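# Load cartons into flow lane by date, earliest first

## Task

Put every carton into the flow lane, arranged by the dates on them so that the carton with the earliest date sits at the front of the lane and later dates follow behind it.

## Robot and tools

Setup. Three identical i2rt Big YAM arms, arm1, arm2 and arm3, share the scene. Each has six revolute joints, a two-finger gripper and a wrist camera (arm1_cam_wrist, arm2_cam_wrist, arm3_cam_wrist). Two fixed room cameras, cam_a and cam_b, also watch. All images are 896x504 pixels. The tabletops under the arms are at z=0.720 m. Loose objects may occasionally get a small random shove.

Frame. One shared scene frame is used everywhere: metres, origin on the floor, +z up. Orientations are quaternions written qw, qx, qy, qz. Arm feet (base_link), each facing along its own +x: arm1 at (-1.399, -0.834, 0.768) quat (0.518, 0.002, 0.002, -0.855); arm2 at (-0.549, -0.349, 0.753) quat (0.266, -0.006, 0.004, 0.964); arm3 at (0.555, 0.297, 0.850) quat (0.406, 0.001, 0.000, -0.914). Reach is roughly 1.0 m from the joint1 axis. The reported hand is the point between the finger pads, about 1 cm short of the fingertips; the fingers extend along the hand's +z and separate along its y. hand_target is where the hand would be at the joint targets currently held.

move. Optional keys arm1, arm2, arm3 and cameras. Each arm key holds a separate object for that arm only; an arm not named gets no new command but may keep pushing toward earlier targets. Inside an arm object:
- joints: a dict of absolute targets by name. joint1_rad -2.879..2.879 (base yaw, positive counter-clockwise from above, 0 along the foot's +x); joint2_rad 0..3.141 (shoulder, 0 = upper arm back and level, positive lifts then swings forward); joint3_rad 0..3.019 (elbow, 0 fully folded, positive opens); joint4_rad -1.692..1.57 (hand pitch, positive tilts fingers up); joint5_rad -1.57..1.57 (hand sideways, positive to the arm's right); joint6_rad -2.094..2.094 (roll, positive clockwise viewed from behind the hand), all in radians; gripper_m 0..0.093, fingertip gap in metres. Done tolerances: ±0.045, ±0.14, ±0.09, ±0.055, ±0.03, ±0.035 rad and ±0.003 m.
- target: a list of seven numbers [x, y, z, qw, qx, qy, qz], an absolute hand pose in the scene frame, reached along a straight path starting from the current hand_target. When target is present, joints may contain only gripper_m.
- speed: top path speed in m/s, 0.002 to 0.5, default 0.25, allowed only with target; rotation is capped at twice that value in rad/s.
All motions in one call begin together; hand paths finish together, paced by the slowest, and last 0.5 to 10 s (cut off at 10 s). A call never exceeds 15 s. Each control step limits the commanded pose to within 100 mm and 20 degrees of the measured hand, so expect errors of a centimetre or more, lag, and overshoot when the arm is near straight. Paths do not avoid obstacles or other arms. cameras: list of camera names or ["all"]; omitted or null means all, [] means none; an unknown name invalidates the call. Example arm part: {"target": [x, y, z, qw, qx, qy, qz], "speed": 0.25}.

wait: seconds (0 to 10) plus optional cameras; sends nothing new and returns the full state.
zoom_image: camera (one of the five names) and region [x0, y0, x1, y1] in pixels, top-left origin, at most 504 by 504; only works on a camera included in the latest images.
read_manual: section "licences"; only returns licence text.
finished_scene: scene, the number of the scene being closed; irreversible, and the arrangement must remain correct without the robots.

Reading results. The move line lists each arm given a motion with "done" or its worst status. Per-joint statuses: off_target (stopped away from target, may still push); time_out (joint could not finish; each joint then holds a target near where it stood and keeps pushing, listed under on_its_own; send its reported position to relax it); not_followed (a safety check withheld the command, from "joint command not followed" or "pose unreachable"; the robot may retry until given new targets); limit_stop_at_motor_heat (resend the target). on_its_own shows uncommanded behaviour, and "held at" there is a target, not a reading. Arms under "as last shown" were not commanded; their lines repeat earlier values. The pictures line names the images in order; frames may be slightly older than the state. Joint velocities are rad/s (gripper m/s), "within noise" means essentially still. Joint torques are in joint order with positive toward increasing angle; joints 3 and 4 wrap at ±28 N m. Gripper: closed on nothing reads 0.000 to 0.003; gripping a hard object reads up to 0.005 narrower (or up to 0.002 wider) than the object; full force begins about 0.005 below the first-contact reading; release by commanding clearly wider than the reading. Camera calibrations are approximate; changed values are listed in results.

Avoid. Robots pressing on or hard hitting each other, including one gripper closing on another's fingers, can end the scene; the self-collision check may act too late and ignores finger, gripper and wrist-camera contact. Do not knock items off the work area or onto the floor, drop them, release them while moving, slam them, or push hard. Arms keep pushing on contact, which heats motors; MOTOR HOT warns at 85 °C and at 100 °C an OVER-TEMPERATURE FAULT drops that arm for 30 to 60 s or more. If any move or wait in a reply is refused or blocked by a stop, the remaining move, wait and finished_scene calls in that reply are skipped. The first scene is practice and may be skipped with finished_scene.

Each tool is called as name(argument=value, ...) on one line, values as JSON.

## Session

move(arm3={"joints": {"joint1_rad": 0.072, "joint2_rad": 1.534, "joint3_rad": 1.085, "joint4_rad": -1.122, "joint5_rad": 0, "joint6_rad": 0.908, "gripper_m": 0.09}}, arm1={"joints": {"gripper_m": 0.093}}, arm2={"joints": {"gripper_m": 0.093}}, cameras=["cam_a", "arm1_cam_wrist", "arm2_cam_wrist"])

zoom_image(camera="cam_a", region=[360, 180, 620, 340])

Scene clock: 1.63 s.
Joint torques (N m): arm1=[0.79 10.11 4.79 1.8 0.11 -0.02] | arm2=[-0.09 9.93 5.96 2.25 -0.03 -0.03] | arm3=[0.5 -14.51 11.26 0.58 0.09 0.16]
Heat: arm1: hottest joint1_rad 37 °C; arm2: hottest joint3_rad 38 °C; arm3: hottest joint3_rad 36 °C.
move: arm1 done; arm2 done; arm3 done
Joint velocities: within noise
arm1.joint_positions: joint1_rad=-0.673 joint2_rad=+0.309 joint3_rad=+1.652 joint4_rad=-1.445 joint5_rad=+0.074 joint6_rad=+0.649 gripper_m=+0.09310
arm1.joint_status: all done
arm1.hand: x=-1.4166 y=-0.8303 z=+1.4250 quat_wxyz=(-0.314, -0.735, +0.110, +0.590) (m; scene frame)
arm1.hand_target: x=-1.4143 y=-0.8293 z=+1.4309 quat_wxyz=(-0.317, -0.730, +0.109, +0.595) (m; scene frame)
arm1.hand_status: not commanded
arm2.joint_positions: joint1_rad=+0.476 joint2_rad=+0.332 joint3_rad=+1.575 joint4_rad=-1.257 joint5_rad=-0.072 joint6_rad=+0.112 gripper_m=+0.09308
arm2.joint_status: all done
arm2.hand: x=-0.6104 y=-0.3497 z=+1.4288 quat_wxyz=(+0.047, +0.714, -0.041, -0.697) (m; scene frame)
arm2.hand_target: x=-0.6039 y=-0.3501 z=+1.4336 quat_wxyz=(+0.046, +0.708, -0.040, -0.704) (m; scene frame)
arm2.hand_status: not commanded
arm3.joint_positions: joint1_rad=+0.069 joint2_rad=+1.512 joint3_rad=+1.070 joint4_rad=-1.128 joint5_rad=+0.000 joint6_rad=+0.899 gripper_m=+0.09009
arm3.joint_status: all done
arm3.hand: x=+0.2988 y=-0.0270 z=+0.9530 quat_wxyz=(+0.000, -1.000, -0.003, +0.000) (m; scene frame)
arm3.hand_target: x=+0.2958 y=-0.0333 z=+0.9494 quat_wxyz=(+0.000, -1.000, +0.000, -0.001) (m; scene frame)
arm3.hand_status: not commanded
pictures: arm1_cam_wrist, arm2_cam_wrist, cam_a
camera_calibration:
arm1_cam_wrist: T_world_to_cam=[[-0.233768, 0.772482, -0.590444, 1.15493], [0.800646, -0.191608, -0.567673, 1.7818], [-0.551651, -0.60544, -0.573693, -0.343166], [0, 0, 0, 1]] pos_world=[-1.34591, -0.758522, 1.49653]
arm2_cam_wrist: T_world_to_cam=[[0.00677818, 0.992873, -0.118983, 0.519388], [0.585577, -0.100392, -0.804376, 1.47966], [-0.810588, -0.0642217, -0.582084, 0.437273], [0, 0, 0, 1]] pos_world=[-0.515525, -0.339059, 1.50653]

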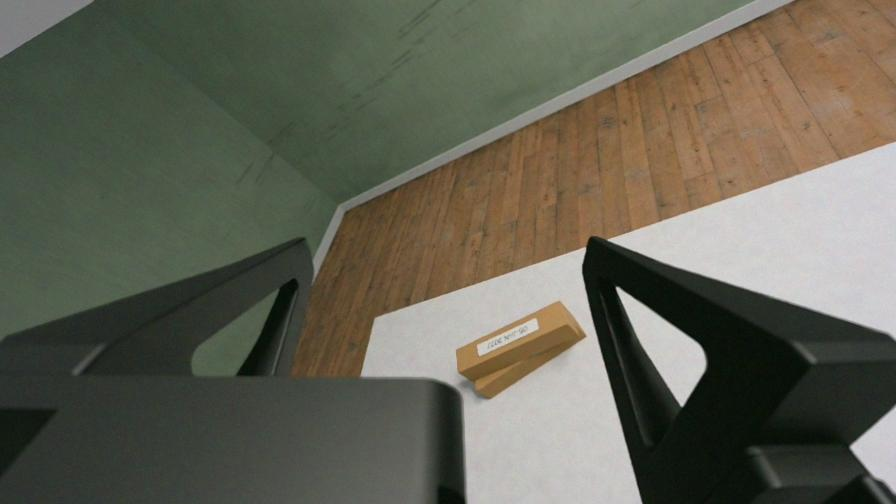

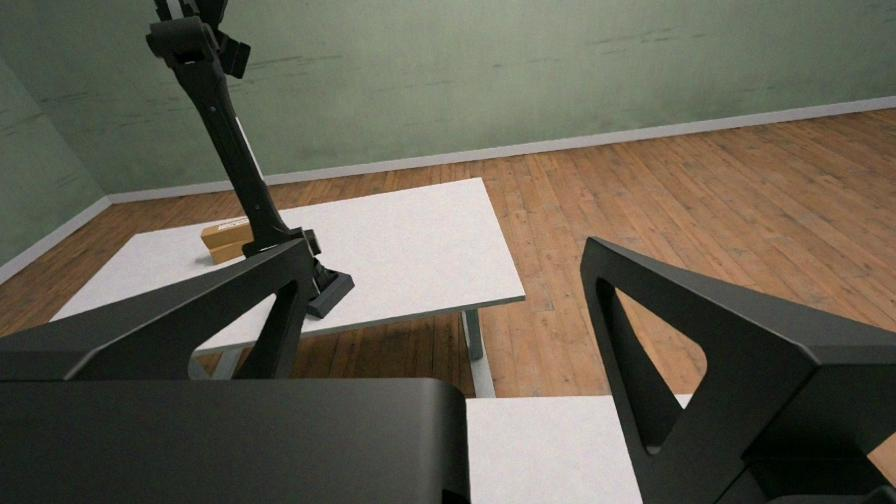

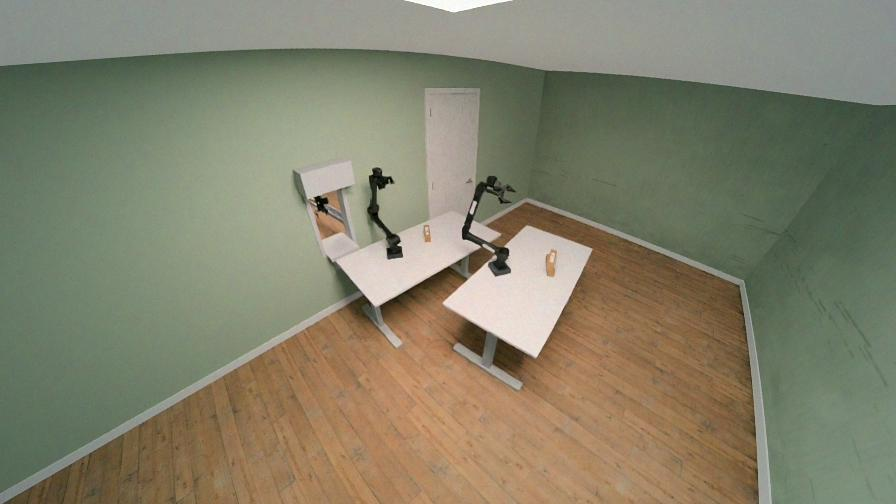

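Scaled by 1.938 from the camera's 896x504 image, which has a finer 1280x720 frame.

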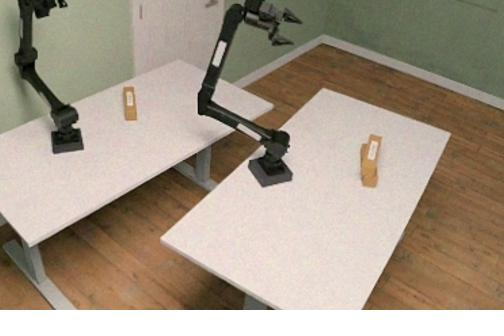

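move(arm1={"joints": {"joint1_rad": -0.313, "joint2_rad": 1.206, "joint3_rad": 1.17, "joint4_rad": -1.011, "joint5_rad": 0, "joint6_rad": 0}}, arm2={"joints": {"joint1_rad": 2.141, "joint2_rad": 1.205, "joint3_rad": 1.209, "joint4_rad": -1.051, "joint5_rad": 0, "joint6_rad": 0}}, cameras=["arm1_cam_wrist", "arm2_cam_wrist"])

Scene clock: 7.87 s.
Joint torques (N m): arm1=[1.85 -10.46 12.14 1.44 0.02 -0.05] | arm2=[0.32 -6.89 10.97 1.66 0.01 -0.11] | arm3=[0.5 -14.39 11.26 0.62 0.08 0.15]
Heat: arm1: hottest joint1_rad 37 °C; arm2: hottest joint3_rad 39 °C; arm3: hottest joint3_rad 36 °C.
move: arm1 done; arm2 done
Joint velocities: within noise
arm1.joint_positions: joint1_rad=-0.329 joint2_rad=+1.209 joint3_rad=+1.136 joint4_rad=-1.028 joint5_rad=+0.001 joint6_rad=+0.009 gripper_m=+0.09310
arm1.joint_status: all done
arm1.hand: x=-1.7210 y=-1.1406 z=+1.0270 quat_wxyz=(-0.085, -0.905, -0.357, +0.214) (m; scene frame)
arm1.hand_target: x=-1.7240 y=-1.1539 z=+1.0469 quat_wxyz=(-0.096, -0.895, -0.366, +0.238) (m; scene frame)
arm1.hand_status: not commanded
arm2.joint_positions: joint1_rad=+2.135 joint2_rad=+1.201 joint3_rad=+1.210 joint4_rad=-1.058 joint5_rad=-0.001 joint6_rad=+0.010 gripper_m=+0.09308
arm2.joint_status: all done
arm2.hand: x=-0.5405 y=-0.7983 z=+1.0569 quat_wxyz=(+0.193, +0.678, +0.686, -0.180) (m; scene frame)
arm2.hand_target: x=-0.5380 y=-0.8002 z=+1.0557 quat_wxyz=(+0.193, +0.672, +0.691, -0.181) (m; scene frame)
arm2.hand_status: not commanded
arm3: as last shown
arm3.joint_positions: joint1_rad=+0.069 joint2_rad=+1.512 joint3_rad=+1.070 joint4_rad=-1.128 joint5_rad=+0.000 joint6_rad=+0.900 gripper_m=+0.09009
arm3.hand: x=+0.2988 y=-0.0270 z=+0.9530 quat_wxyz=(+0.000, -1.000, -0.002, +0.000) (m; scene frame)
pictures: arm1_cam_wrist, arm2_cam_wrist
camera_calibration:
arm1_cam_wrist: T_world_to_cam=[[-0.693469, 0.720192, -0.0206163, -0.347553], [0.701125, 0.681146, 0.210864, 1.76479], [0.165905, 0.131773, -0.977298, 1.56301], [0, 0, 0, 1]] pos_world=[-1.73767, -1.15774, 1.14823]
arm2_cam_wrist: T_world_to_cam=[[-0.999896, -0.0143556, -0.00128361, -0.552524], [-0.0144093, 0.997645, 0.0670638, 0.725805], [0.000317852, 0.0670754, -0.997748, 1.23118], [0, 0, 0, 1]] pos_world=[-0.542399, -0.814609, 1.17902]

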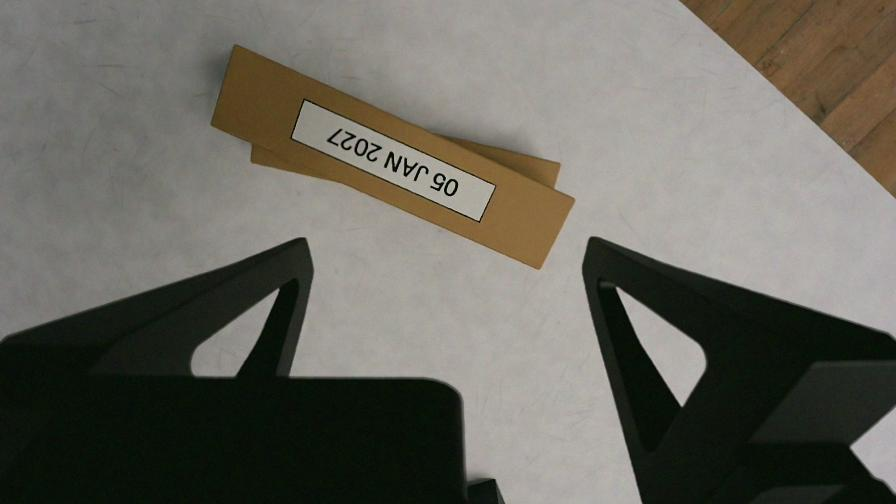

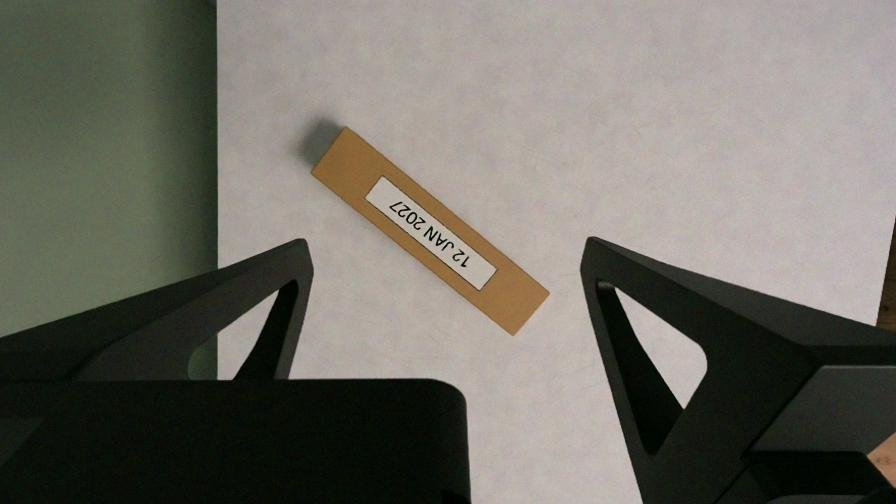

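move(arm1={"target": [-1.694, -1.18, 0.955, 0, 0.5707, 0.8211, 0], "speed": 0.5}, arm2={"target": [-0.525, -0.809, 0.885, 0, 0.3247, 0.9458, 0], "speed": 0.5}, cameras=["arm1_cam_wrist", "arm2_cam_wrist"])

Scene clock: 22.97 s.
Joint torques (N m): arm1=[1.55 -13.8 12.55 -0.28 0.02 -0.07] | arm2=[0.5 -11.58 12.86 -0.17 -0.03 -0.16] | arm3=[0.5 -14.33 11.23 0.55 0.09 0.13]
Heat: arm1: hottest joint3_rad 39 °C; arm2: hottest joint3_rad 41 °C; arm3: hottest joint3_rad 38 °C.
move: arm1 off_target; arm2 off_target
Joint velocities: within noise
arm1.joint_positions: joint1_rad=-0.239 joint2_rad=+1.532 joint3_rad=+1.284 joint4_rad=-1.356 joint5_rad=-0.003 joint6_rad=-1.054 gripper_m=+0.09310
arm1.joint_status: not commanded
arm1.hand: x=-1.6873 y=-1.1633 z=+0.9370 quat_wxyz=(-0.002, -0.580, -0.814, -0.019) (m; scene frame)
arm1.hand_target: x=-1.6933 y=-1.1793 z=+0.9552 quat_wxyz=(+0.000, -0.571, -0.821, +0.000) (m; scene frame)
arm1.hand_status: off_target (0.025 m and 2.6 deg from the pose sent, 0.086 m and 71.8 deg at the start)
arm2.joint_positions: joint1_rad=+2.160 joint2_rad=+1.604 joint3_rad=+1.210 joint4_rad=-1.216 joint5_rad=+0.007 joint6_rad=-0.839 gripper_m=+0.09308
arm2.joint_status: not commanded
arm2.hand: x=-0.5292 y=-0.7926 z=+0.8730 quat_wxyz=(-0.004, +0.334, +0.942, +0.013) (m; scene frame)
arm2.hand_target: x=-0.5250 y=-0.8083 z=+0.8852 quat_wxyz=(+0.000, +0.325, +0.946, +0.000) (m; scene frame)
arm2.hand_status: off_target (0.021 m and 1.9 deg from the pose sent, 0.173 m and 59.2 deg at the start)
arm3: as last shown
pictures: arm1_cam_wrist, arm2_cam_wrist
camera_calibration:
arm1_cam_wrist: T_world_to_cam=[[-0.942318, -0.329426, -0.0592963, -1.91439], [-0.289127, 0.711829, 0.640083, -0.261824], [-0.168651, 0.620305, -0.766014, 1.27825], [0, 0, 0, 1]] pos_world=[-1.66409, -1.23718, 1.03323]
arm2_cam_wrist: T_world_to_cam=[[-0.625975, -0.779799, -0.00828773, -0.944029], [-0.638748, 0.506593, 0.579107, -0.434066], [-0.447389, 0.367801, -0.815209, 0.889363], [0, 0, 0, 1]] pos_world=[-0.470306, -0.843366, 0.968564]

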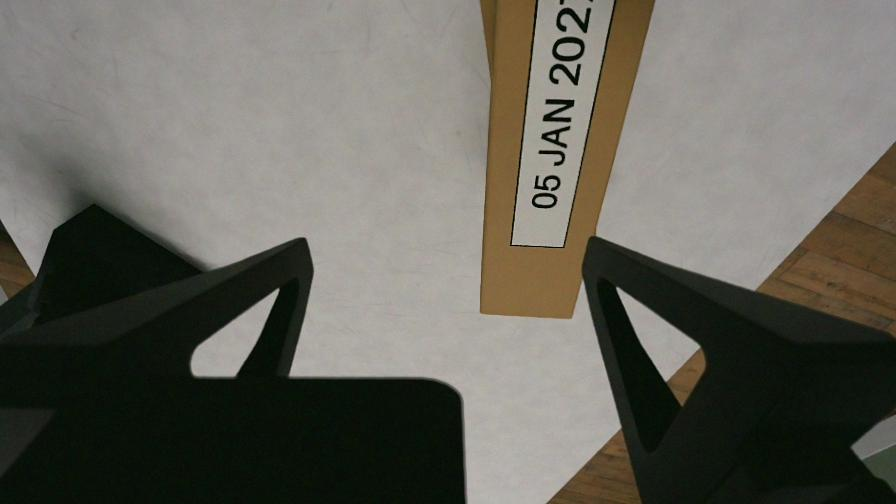

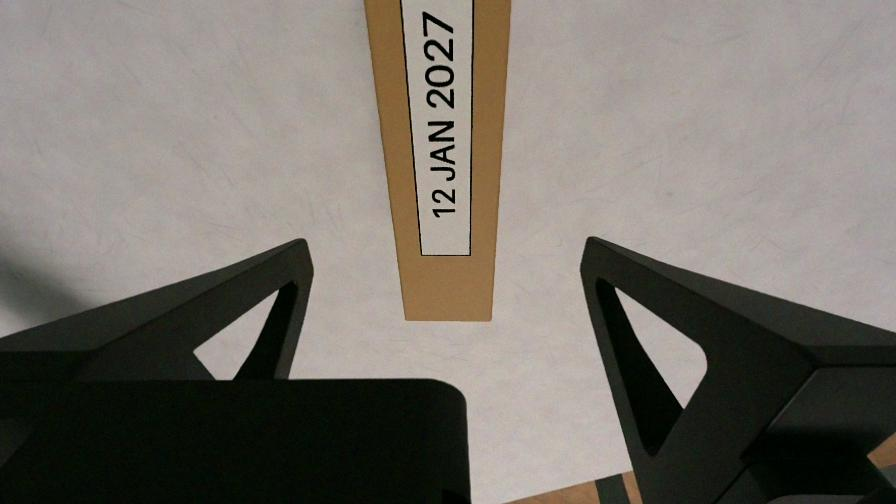

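move(arm1={"target": [-1.718, -1.217, 0.955, 0, 0.5807, 0.8141, 0], "speed": 0.4}, arm2={"target": [-0.514, -0.807, 0.757, 0, 0.3283, 0.9446, 0], "speed": 0.2}, cameras=["arm1_cam_wrist", "arm2_cam_wrist"])

Scene clock: 32.33 s.
Joint torques (N m): arm1=[1.85 -15.56 12.68 -0.31 0 0.13] | arm2=[0.67 -12.63 7.1 0.75 -0.04 0.11] | arm3=[0.38 -14.1 11.23 0.59 0.1 0.14]
Heat: arm1: hottest joint3_rad 42 °C; arm2: hottest joint3_rad 42 °C; arm3: hottest joint3_rad 38 °C.
move: arm1 off_target; arm2 done
Joint velocities: within noise
arm1.joint_positions: joint1_rad=-0.231 joint2_rad=+1.641 joint3_rad=+1.417 joint4_rad=-1.379 joint5_rad=-0.003 joint6_rad=-1.036 gripper_m=+0.09310
arm1.joint_status: not commanded
arm1.hand: x=-1.7131 y=-1.1987 z=+0.9381 quat_wxyz=(-0.002, -0.584, -0.812, -0.018) (m; scene frame)
arm1.hand_target: x=-1.7172 y=-1.2162 z=+0.9550 quat_wxyz=(+0.000, -0.581, -0.814, +0.000) (m; scene frame)
arm1.hand_status: off_target (0.025 m and 2.2 deg from the pose sent, 0.064 m and 2.3 deg at the start)
arm2.joint_positions: joint1_rad=+2.179 joint2_rad=+1.767 joint3_rad=+1.102 joint4_rad=-0.905 joint5_rad=+0.007 joint6_rad=-0.834 gripper_m=+0.09308
arm2.joint_status: not commanded
arm2.hand: x=-0.5185 y=-0.8107 z=+0.7657 quat_wxyz=(+0.003, +0.328, +0.945, -0.005) (m; scene frame)
arm2.hand_target: x=-0.5142 y=-0.8069 z=+0.7572 quat_wxyz=(+0.000, +0.328, +0.945, +0.000) (m; scene frame)
arm2.hand_status: done (0.010 m and 0.7 deg from the pose sent, 0.118 m and 1.7 deg at the start)
arm3: as last shown
pictures: arm1_cam_wrist, arm2_cam_wrist
camera_calibration:
arm1_cam_wrist: T_world_to_cam=[[-0.945517, -0.320534, -0.0570617, -1.94722], [-0.281111, 0.71534, 0.639738, -0.22647], [-0.164239, 0.620924, -0.766472, 1.30553], [0, 0, 0, 1]] pos_world=[-1.69038, -1.27279, 1.03442]
arm2_cam_wrist: T_world_to_cam=[[-0.615705, -0.787698, 0.0209638, -0.975814], [-0.646697, 0.520334, 0.557706, -0.332479], [-0.450212, 0.329825, -0.829774, 0.792123], [0, 0, 0, 1]] pos_world=[-0.459203, -0.856908, 0.863166]

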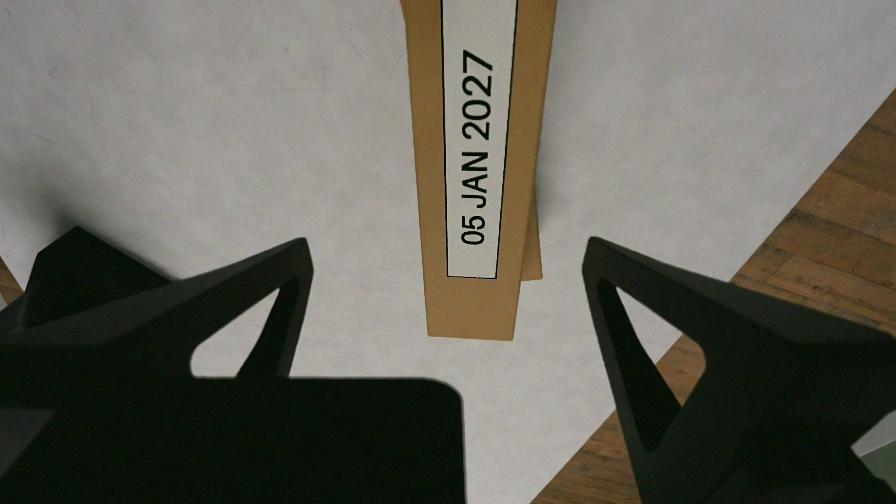

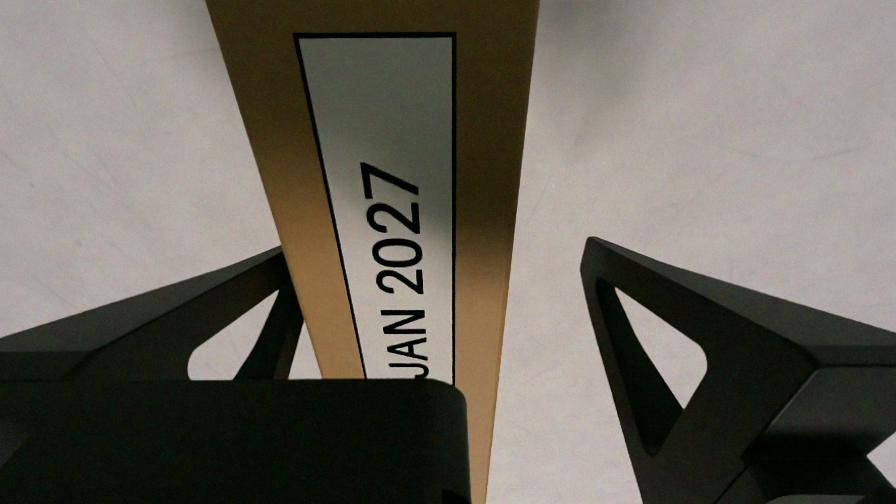

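move(arm2={"joints": {"gripper_m": 0.05}}, arm1={"target": [-1.730, -1.221, 0.935, 0, 0.5807, 0.8141, 0], "speed": 0.25}, cameras=["arm1_cam_wrist", "arm2_cam_wrist"])

Scene clock: 51.87 s.
Joint torques (N m): arm1=[0.85 -16.21 12.15 0.4 0.02 -0.02] | arm2=[0.38 -12.51 7.19 0.75 0.04 0.08] | arm3=[0.38 -14.1 11.25 0.55 0.09 0.15]
Heat: arm1: hottest joint3_rad 45 °C; arm2: hottest joint3_rad 44 °C; arm3: hottest joint3_rad 40 °C.
move: arm1 off_target; arm2 off_target
Joint velocities: within noise
arm1.joint_positions: joint1_rad=-0.231 joint2_rad=+1.684 joint3_rad=+1.418 joint4_rad=-1.359 joint5_rad=-0.003 joint6_rad=-1.036 gripper_m=+0.09310
arm1.joint_status: not commanded
arm1.hand: x=-1.7173 y=-1.2035 z=+0.9177 quat_wxyz=(-0.003, -0.584, -0.811, -0.030) (m; scene frame)
arm1.hand_target: x=-1.7292 y=-1.2201 z=+0.9354 quat_wxyz=(+0.000, -0.581, -0.814, +0.000) (m; scene frame)
arm1.hand_status: off_target (0.028 m and 3.5 deg from the pose sent, 0.028 m and 2.2 deg at the start)
arm2.joint_positions: joint1_rad=+2.183 joint2_rad=+1.767 joint3_rad=+1.102 joint4_rad=-0.905 joint5_rad=+0.005 joint6_rad=-0.833 gripper_m=+0.06052
arm2.joint_status: gripper_m off_target (ended at +0.06055, target +0.05000)
arm2.hand: x=-0.5162 y=-0.8105 z=+0.7657 quat_wxyz=(+0.004, +0.326, +0.945, -0.005) (m; scene frame)
arm2.hand_target: x=-0.5142 y=-0.8069 z=+0.7572 quat_wxyz=(+0.000, +0.328, +0.945, +0.000) (m; scene frame)
arm2.hand_status: not commanded
arm3: as last shown
pictures: arm1_cam_wrist, arm2_cam_wrist
camera_calibration:
arm1_cam_wrist: T_world_to_cam=[[-0.944497, -0.319296, -0.0773, -1.93201], [-0.290987, 0.703885, 0.647976, -0.24947], [-0.152486, 0.634504, -0.757728, 1.32072], [0, 0, 0, 1]] pos_world=[-1.69598, -1.27929, 1.01305]
arm2_cam_wrist: T_world_to_cam=[[-0.613337, -0.789574, 0.0197807, -0.973669], [-0.649278, 0.5183, 0.5566, -0.333223], [-0.449729, 0.32854, -0.830545, 0.793012], [0, 0, 0, 1]] pos_world=[-0.456901, -0.85661, 0.863364]

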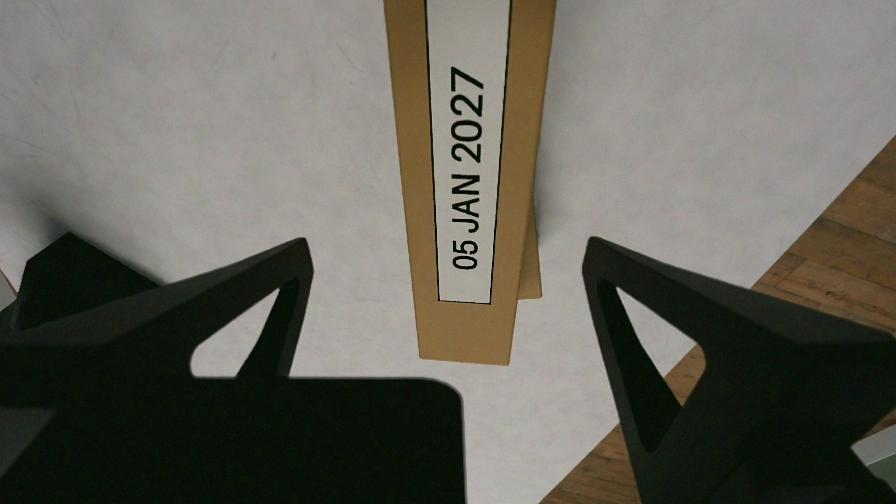

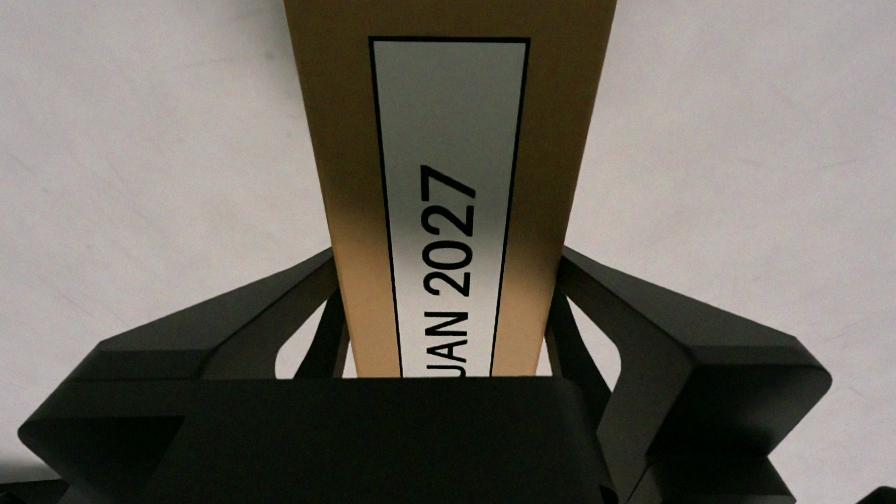

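move(arm2={"target": [-0.514, -0.807, 0.95, 0, 0.3283, 0.9446, 0], "speed": 0.3}, arm1={"target": [-1.739, -1.224, 0.832, 0, 0.5807, 0.8141, 0], "speed": 0.15}, cameras=["arm1_cam_wrist"])

move(arm2={"joints": {"joint1_rad": -1.9155, "joint2_rad": 1.392, "joint3_rad": 1.254, "joint4_rad": -1.433, "joint5_rad": 0, "joint6_rad": 0.688}}, arm1={"joints": {"gripper_m": 0.05}}, cameras=["arm1_cam_wrist", "arm2_cam_wrist", "cam_a"])

Scene clock: 58.27 s.
Joint torques (N m): arm1=[0.21 -17.85 8.06 0.7 0.03 -0.05] | arm2=[0.5 -11.87 15.24 -0.24 -0.05 0.09] | arm3=[0.32 -14.15 11.19 0.51 0.08 0.15]
Heat: arm1: hottest joint3_rad 45 °C; arm2: hottest joint3_rad 44 °C; arm3: hottest joint3_rad 40 °C.
move: arm1 done; arm2 off_target
Joint velocities: within noise
arm1.joint_positions: joint1_rad=-0.231 joint2_rad=+1.800 joint3_rad=+1.331 joint4_rad=-1.121 joint5_rad=-0.003 joint6_rad=-1.042 gripper_m=+0.09310
arm1.joint_status: not commanded
arm1.hand: x=-1.7321 y=-1.2204 z=+0.8299 quat_wxyz=(-0.002, -0.581, -0.813, -0.012) (m; scene frame)
arm1.hand_target: x=-1.7390 y=-1.2240 z=+0.8322 quat_wxyz=(+0.000, -0.581, -0.814, +0.000) (m; scene frame)
arm1.hand_status: done (0.008 m and 1.4 deg from the pose sent, 0.091 m and 3.5 deg at the start)
arm2.joint_positions: joint1_rad=+2.185 joint2_rad=+1.561 joint3_rad=+1.301 joint4_rad=-1.381 joint5_rad=+0.006 joint6_rad=-0.830 gripper_m=+0.06052
arm2.joint_status: not commanded
arm2.hand: x=-0.5190 y=-0.7839 z=+0.9246 quat_wxyz=(-0.011, +0.326, +0.945, +0.027) (m; scene frame)
arm2.hand_target: x=-0.5141 y=-0.8052 z=+0.9502 quat_wxyz=(+0.001, +0.328, +0.945, +0.000) (m; scene frame)
arm2.hand_status: off_target (0.035 m and 3.4 deg from the pose sent, 0.184 m and 0.8 deg at the start)
arm3: as last shown
pictures: arm1_cam_wrist
camera_calibration:
arm1_cam_wrist: T_world_to_cam=[[-0.943957, -0.326765, -0.0465707, -1.99183], [-0.280448, 0.719625, 0.635207, -0.136932], [-0.17405, 0.612669, -0.770936, 1.20956], [0, 0, 0, 1]] pos_world=[-1.70808, -1.29338, 0.926709]

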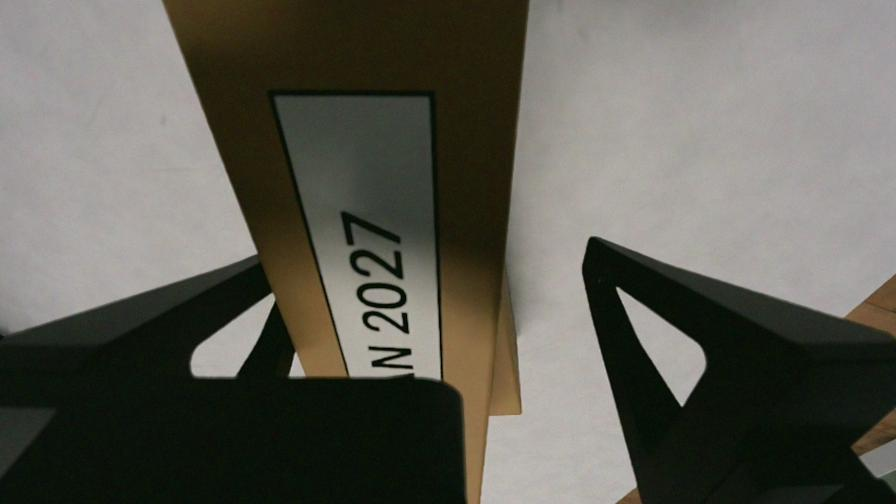

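Scene clock: 61.13 s.
Joint torques (N m): arm1=[0.21 -17.79 8.08 0.66 0.14 -0.04] | arm2=[-0.38 -11.87 9.24 -0.16 -0.03 0.08] | arm3=[0.21 -14.15 11.23 0.58 0.1 0.14]
Heat: arm1: hottest joint3_rad 45 °C; arm2: hottest joint3_rad 44 °C; arm3: hottest joint3_rad 40 °C.
move: arm1 off_target; arm2 done
Joint velocities: within noise
arm1.joint_positions: joint1_rad=-0.231 joint2_rad=+1.800 joint3_rad=+1.331 joint4_rad=-1.119 joint5_rad=-0.005 joint6_rad=-1.043 gripper_m=+0.06028
arm1.joint_status: gripper_m off_target (ended at +0.06032, target +0.05000)
arm1.hand: x=-1.7320 y=-1.2210 z=+0.8299 quat_wxyz=(-0.003, -0.581, -0.814, -0.011) (m; scene frame)
arm1.hand_target: x=-1.7390 y=-1.2240 z=+0.8322 quat_wxyz=(+0.000, -0.581, -0.814, +0.000) (m; scene frame)
arm1.hand_status: not commanded
arm2.joint_positions: joint1_rad=-1.913 joint2_rad=+1.411 joint3_rad=+1.261 joint4_rad=-1.423 joint5_rad=+0.002 joint6_rad=+0.678 gripper_m=+0.06052
arm2.joint_status: all done
arm2.hand: x=-0.2371 y=-0.0892 z=+0.9652 quat_wxyz=(-0.004, +0.006, -1.000, +0.008) (m; scene frame)
arm2.hand_target: x=-0.2413 y=-0.0937 z=+0.9699 quat_wxyz=(-0.005, -0.001, -1.000, +0.006) (m; scene frame)
arm2.hand_status: not commanded
arm3: as last shown
pictures: arm1_cam_wrist, arm2_cam_wrist, cam_a
camera_calibration:
arm1_cam_wrist: T_world_to_cam=[[-0.943654, -0.327636, -0.0465953, -1.99251], [-0.281665, 0.721251, 0.632821, -0.134607], [-0.173728, 0.610289, -0.772895, 1.20918], [0, 0, 0, 1]] pos_world=[-1.70808, -1.29368, 0.926907]
arm2_cam_wrist: T_world_to_cam=[[0.0158196, -0.999481, 0.0280735, -0.114459], [-0.829606, 0.00255193, 0.558343, -0.727408], [-0.558125, -0.0321228, -0.829135, 0.787945], [0, 0, 0, 1]] pos_world=[-0.16188, -0.0872318, 1.06267]

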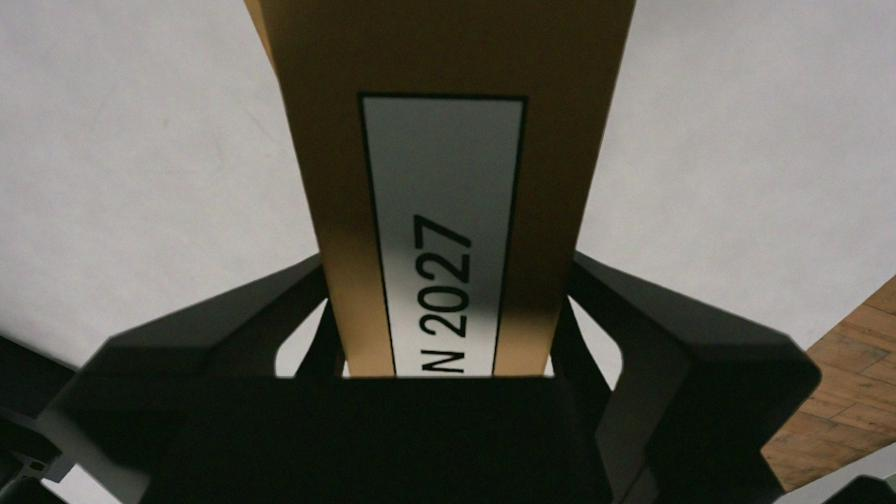

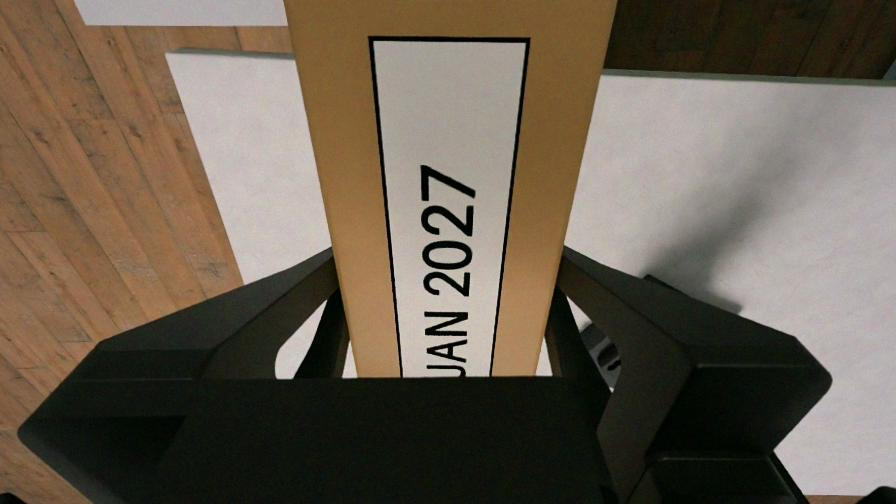

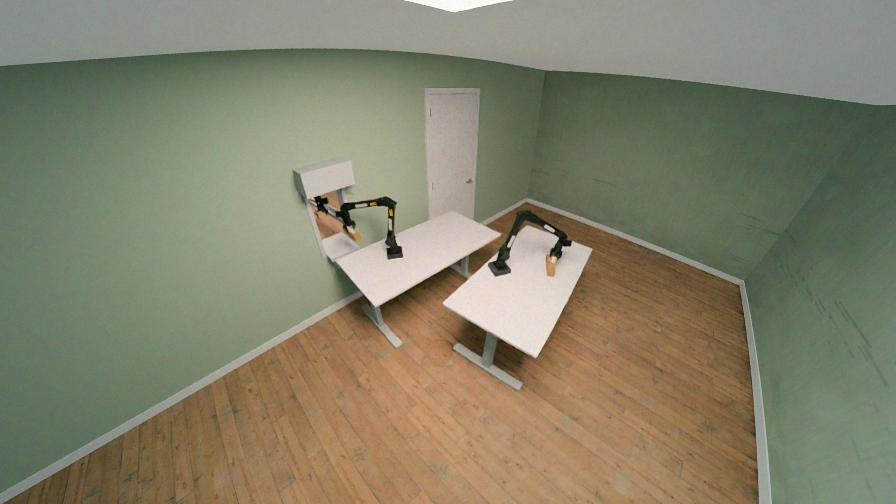

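move(arm2={"target": [-0.025, 0.06, 0.91, 0, 0, 1, 0], "speed": 0.3}, arm1={"target": [-1.725, -1.205, 1.0, 0, 0.5807, 0.8141, 0], "speed": 0.3}, cameras=["arm1_cam_wrist", "arm2_cam_wrist"])

move(arm2={"target": [-0.025, 0.06, 0.80, 0, 0, 1, 0], "speed": 0.15}, arm1={"joints": {"joint1_rad": 2.241, "joint2_rad": 2.112, "joint3_rad": 2.002, "joint4_rad": -1.460, "joint5_rad": 0, "joint6_rad": -1.382}}, cameras=["arm1_cam_wrist", "arm2_cam_wrist"])

Scene clock: 68.10 s.
Joint torques (N m): arm1=[-0.15 -18.26 14.32 -0.51 0.12 -0.06] | arm2=[-0.91 -21.13 16.2 -0.35 -0.07 -0.12] | arm3=[0.62 -14.15 11.29 0.57 0.1 0.15]
Heat: arm1: hottest joint3_rad 44 °C; arm2: hottest joint3_rad 45 °C; arm3: hottest joint3_rad 40 °C.
move: arm1 off_target; arm2 off_target
Joint velocities: within noise
arm1.joint_positions: joint1_rad=-0.231 joint2_rad=+1.641 joint3_rad=+1.477 joint4_rad=-1.485 joint5_rad=-0.004 joint6_rad=-1.045 gripper_m=+0.06029
arm1.joint_status: not commanded
arm1.hand: x=-1.7085 y=-1.1938 z=+0.9607 quat_wxyz=(-0.005, -0.580, -0.814, -0.042) (m; scene frame)
arm1.hand_target: x=-1.7232 y=-1.2030 z=+0.9997 quat_wxyz=(+0.000, -0.581, -0.814, +0.000) (m; scene frame)
arm1.hand_status: off_target (0.044 m and 4.8 deg from the pose sent, 0.171 m and 1.4 deg at the start)
arm2.joint_positions: joint1_rad=-1.936 joint2_rad=+2.126 joint3_rad=+2.014 joint4_rad=-1.525 joint5_rad=-0.012 joint6_rad=+0.668 gripper_m=+0.06052
arm2.joint_status: not commanded
arm2.hand: x=-0.0456 y=+0.0507 z=+0.8815 quat_wxyz=(+0.025, -0.001, -0.999, +0.022) (m; scene frame)
arm2.hand_target: x=-0.0268 y=+0.0584 z=+0.9104 quat_wxyz=(-0.001, +0.000, -1.000, +0.000) (m; scene frame)
arm2.hand_status: off_target (0.036 m and 3.8 deg from the pose sent, 0.265 m and 1.2 deg at the start)
arm3: as last shown
pictures: arm1_cam_wrist, arm2_cam_wrist
camera_calibration:
arm1_cam_wrist: T_world_to_cam=[[-0.939995, -0.326735, -0.0982557, -1.89838], [-0.308364, 0.690322, 0.654497, -0.333774], [-0.146019, 0.645523, -0.749653, 1.36484], [0, 0, 0, 1]] pos_world=[-1.68809, -1.27089, 1.05508]
arm2_cam_wrist: T_world_to_cam=[[0.00390478, -0.998419, 0.0560741, -0.000610525], [-0.79567, 0.0308635, 0.604943, -0.56308], [-0.605718, -0.0469787, -0.794292, 0.797879], [0, 0, 0, 1]] pos_world=[0.0352658, 0.0542524, 0.974415]

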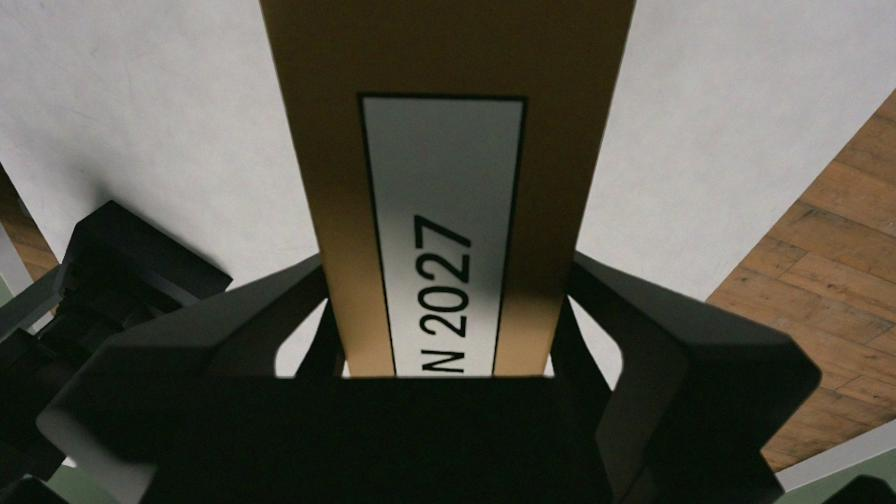

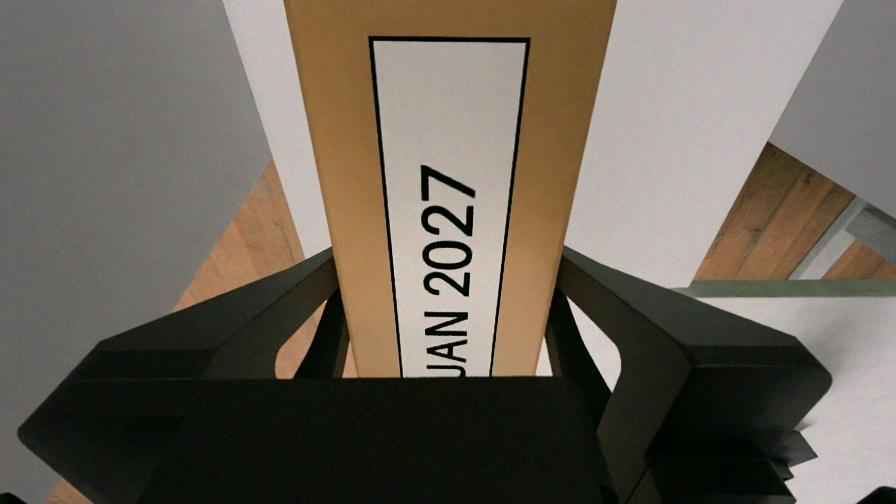

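Scene clock: 70.63 s.
Joint torques (N m): arm1=[1.38 -29.51 10.04 -0.54 -0.02 -0.04] | arm2=[-0.73 -22.36 9.4 0.54 -0.06 -0.09] | arm3=[0.73 -14.21 11.26 0.59 0.08 0.14]
Heat: arm1: hottest joint3_rad 44 °C; arm2: hottest joint3_rad 45 °C; arm3: hottest joint3_rad 40 °C.
move: arm1 done; arm2 done
Joint velocities: within noise
arm1.joint_positions: joint1_rad=+2.239 joint2_rad=+2.175 joint3_rad=+1.980 joint4_rad=-1.446 joint5_rad=-0.001 joint6_rad=-1.376 gripper_m=+0.06033
arm1.joint_status: all done
arm1.hand: x=-0.7598 y=-0.7138 z=+0.8536 quat_wxyz=(+0.026, +0.704, -0.709, -0.021) (m; scene frame)
arm1.hand_target: x=-0.7555 y=-0.7122 z=+0.9021 quat_wxyz=(-0.003, +0.707, -0.707, -0.001) (m; scene frame)
arm1.hand_status: not commanded
arm2.joint_positions: joint1_rad=-1.936 joint2_rad=+2.200 joint3_rad=+1.912 joint4_rad=-1.297 joint5_rad=-0.013 joint6_rad=+0.667 gripper_m=+0.06052
arm2.joint_status: not commanded
arm2.hand: x=-0.0294 y=+0.0620 z=+0.7956 quat_wxyz=(+0.005, -0.001, -1.000, +0.005) (m; scene frame)
arm2.hand_target: x=-0.0251 y=+0.0601 z=+0.8001 quat_wxyz=(+0.000, +0.000, -1.000, +0.000) (m; scene frame)
arm2.hand_status: done (0.007 m and 0.8 deg from the pose sent, 0.085 m and 3.8 deg at the start)
arm3.joint_positions: joint1_rad=+0.069 joint2_rad=+1.512 joint3_rad=+1.070 joint4_rad=-1.128 joint5_rad=+0.000 joint6_rad=+0.900 gripper_m=+0.09009
arm3.joint_status: not commanded
arm3.hand: x=+0.2988 y=-0.0270 z=+0.9530 quat_wxyz=(+0.000, -1.000, -0.002, +0.000) (m; scene frame)
arm3.hand_target: x=+0.2958 y=-0.0333 z=+0.9494 quat_wxyz=(+0.000, -1.000, +0.000, -0.001) (m; scene frame)
arm3.hand_status: not commanded
pictures: arm1_cam_wrist, arm2_cam_wrist
camera_calibration:
arm1_cam_wrist: T_world_to_cam=[[0.995767, -0.00385041, -0.0918339, 0.835453], [0.0550858, -0.774811, 0.629789, -1.05101], [-0.0735788, -0.632181, -0.771319, 0.274745], [0, 0, 0, 1]] pos_world=[-0.753806, -0.637427, 0.950552]
arm2_cam_wrist: T_world_to_cam=[[0.00342701, -0.999722, 0.0233324, 0.0415925], [-0.819316, 0.0105703, 0.573245, -0.47273], [-0.573332, -0.0210811, -0.819052, 0.758995], [0, 0, 0, 1]] pos_world=[0.0476986, 0.0625783, 0.891676]

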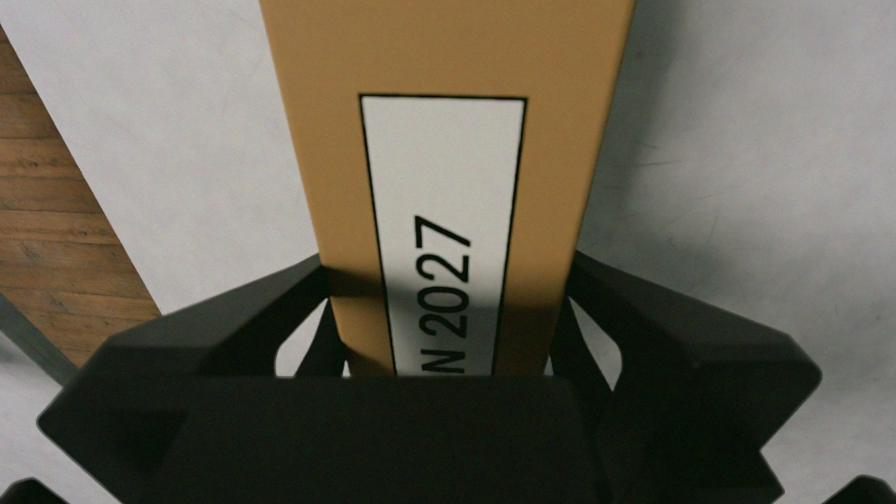

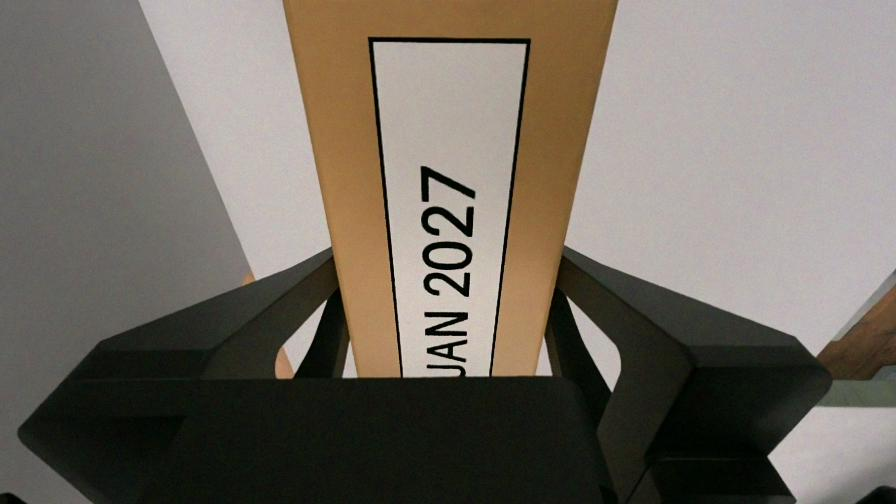

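move(arm2={"target": [-0.025, 0.06, 0.765, 0, 0, 1, 0], "speed": 0.06}, arm1={"target": [-0.756, -0.712, 0.80, 0, -0.7071, 0.7071, 0], "speed": 0.12}, cameras=["arm2_cam_wrist"])

move(arm2={"joints": {"gripper_m": 0.082}}, arm1={"target": [-0.756, -0.712, 0.748, 0, -0.7071, 0.7071, 0], "speed": 0.07}, cameras=["arm1_cam_wrist", "arm2_cam_wrist"])

Scene clock: 94.87 s.
Joint torques (N m): arm1=[1.14 -25.76 8.69 0.35 -0.27 -0.03] | arm2=[-0.67 -19.84 7.65 1.28 -0.07 -0.09] | arm3=[0.44 -14.15 11.26 0.61 0.09 0.14]
Heat: arm1: hottest joint3_rad 45 °C; arm2: hottest joint3_rad 45 °C; arm3: hottest joint3_rad 41 °C.
move: arm1 off_target; arm2 off_target
Joint velocities: within noise
arm1.joint_positions: joint1_rad=+2.239 joint2_rad=+2.203 joint3_rad=+1.832 joint4_rad=-1.248 joint5_rad=+0.010 joint6_rad=-1.376 gripper_m=+0.06033
arm1.joint_status: not commanded
arm1.hand: x=-0.7651 y=-0.7163 z=+0.7814 quat_wxyz=(+0.020, +0.704, -0.710, -0.011) (m; scene frame)
arm1.hand_target: x=-0.7564 y=-0.7122 z=+0.8001 quat_wxyz=(+0.000, +0.707, -0.707, +0.000) (m; scene frame)
arm1.hand_status: off_target (0.021 m and 2.6 deg from the pose sent, 0.054 m and 3.9 deg at the start)
arm2.joint_positions: joint1_rad=-1.936 joint2_rad=+2.200 joint3_rad=+1.894 joint4_rad=-1.240 joint5_rad=-0.013 joint6_rad=+0.667 gripper_m=+0.06052
arm2.joint_status: not commanded
arm2.hand: x=-0.0234 y=+0.0666 z=+0.7888 quat_wxyz=(-0.010, +0.000, -1.000, -0.007) (m; scene frame)
arm2.hand_target: x=-0.0255 y=+0.0598 z=+0.7655 quat_wxyz=(+0.000, +0.000, -1.000, +0.000) (m; scene frame)
arm2.hand_status: off_target (0.025 m and 1.4 deg from the pose sent, 0.031 m and 0.8 deg at the start)
arm3: as last shown
pictures: arm2_cam_wrist
camera_calibration:
arm2_cam_wrist: T_world_to_cam=[[0.00398063, -0.999992, -0.000579207, 0.0652098], [-0.836477, -0.00364714, 0.54799, -0.443621], [-0.547988, -0.00169686, -0.836484, 0.770022], [0, 0, 0, 1]] pos_world=[0.0506247, 0.064898, 0.887249]

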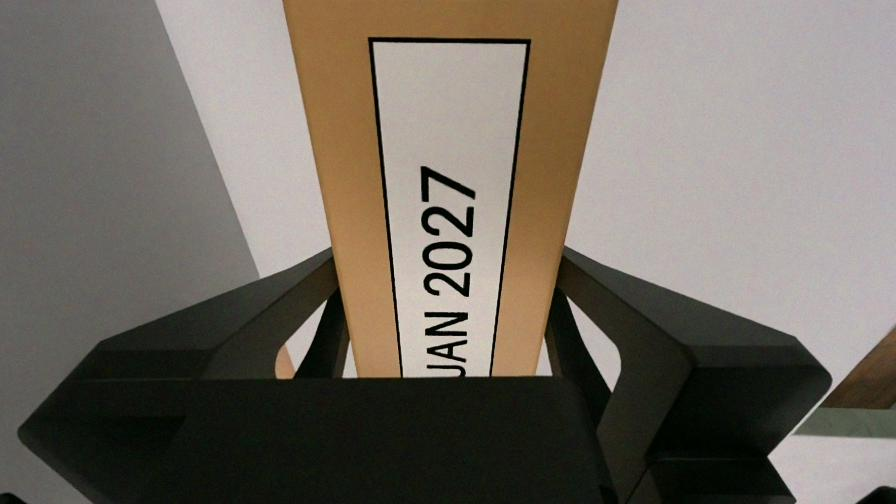

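Scene clock: 96.17 s.
Joint torques (N m): arm1=[1.08 -20.25 7.64 2.15 -0.36 -0.06] | arm2=[-0.67 -19.9 8.08 0.79 -0.04 -0.09] | arm3=[0.44 -14.21 11.25 0.55 0.09 0.13]
Heat: arm1: hottest joint3_rad 45 °C; arm2: hottest joint3_rad 45 °C; arm3: hottest joint3_rad 41 °C.
move: arm1 off_target; arm2 done
Joint velocities: within noise
arm1.joint_positions: joint1_rad=+2.239 joint2_rad=+2.189 joint3_rad=+1.793 joint4_rad=-1.198 joint5_rad=+0.012 joint6_rad=-1.374 gripper_m=+0.06033
arm1.joint_status: not commanded
arm1.hand: x=-0.7660 y=-0.7169 z=+0.7764 quat_wxyz=(+0.010, +0.704, -0.711, -0.002) (m; scene frame)
arm1.hand_target: x=-0.7578 y=-0.7125 z=+0.7488 quat_wxyz=(+0.000, +0.707, -0.707, +0.000) (m; scene frame)
arm1.hand_status: off_target (0.031 m and 1.3 deg from the pose sent, 0.035 m and 2.6 deg at the start)
arm2.joint_positions: joint1_rad=-1.936 joint2_rad=+2.200 joint3_rad=+1.888 joint4_rad=-1.228 joint5_rad=-0.013 joint6_rad=+0.667 gripper_m=+0.08195
arm2.joint_status: all done
arm2.hand: x=-0.0230 y=+0.0671 z=+0.7867 quat_wxyz=(-0.012, +0.000, -1.000, -0.009) (m; scene frame)
arm2.hand_target: x=-0.0256 y=+0.0598 z=+0.7656 quat_wxyz=(+0.000, +0.000, -1.000, +0.000) (m; scene frame)
arm2.hand_status: not commanded
arm3: as last shown
pictures: arm1_cam_wrist, arm2_cam_wrist
camera_calibration:
arm1_cam_wrist: T_world_to_cam=[[0.999073, -0.00609671, -0.0426058, 0.797215], [0.0223573, -0.772367, 0.634783, -1.03167], [-0.0367774, -0.635148, -0.771515, 0.239074], [0, 0, 0, 1]] pos_world=[-0.764618, -0.640124, 0.873305]
arm2_cam_wrist: T_world_to_cam=[[0.00408921, -0.999981, -0.00450464, 0.0687813], [-0.838503, -0.00588335, 0.544865, -0.439531], [-0.544882, 0.00154909, -0.838511, 0.769996], [0, 0, 0, 1]] pos_world=[0.0507279, 0.0650013, 0.885445]

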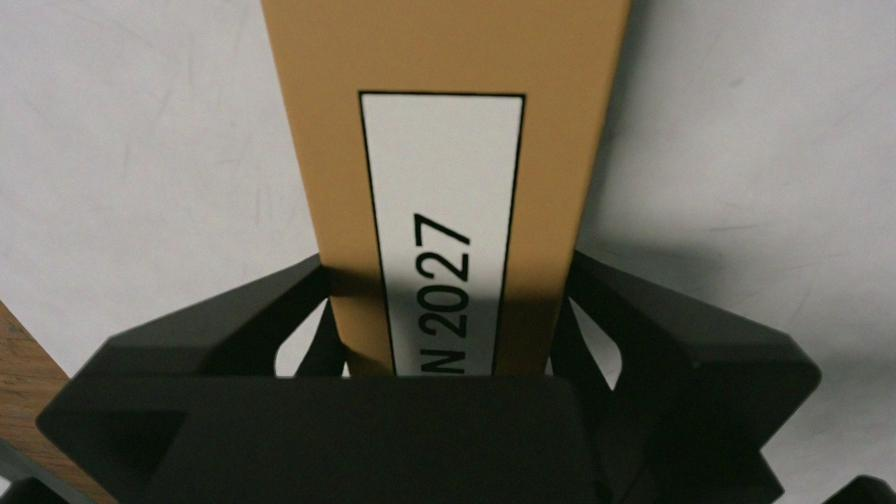

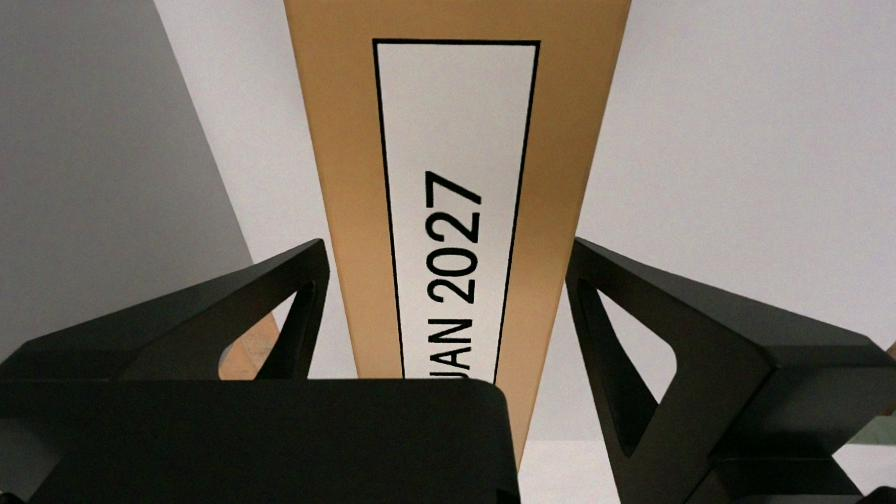

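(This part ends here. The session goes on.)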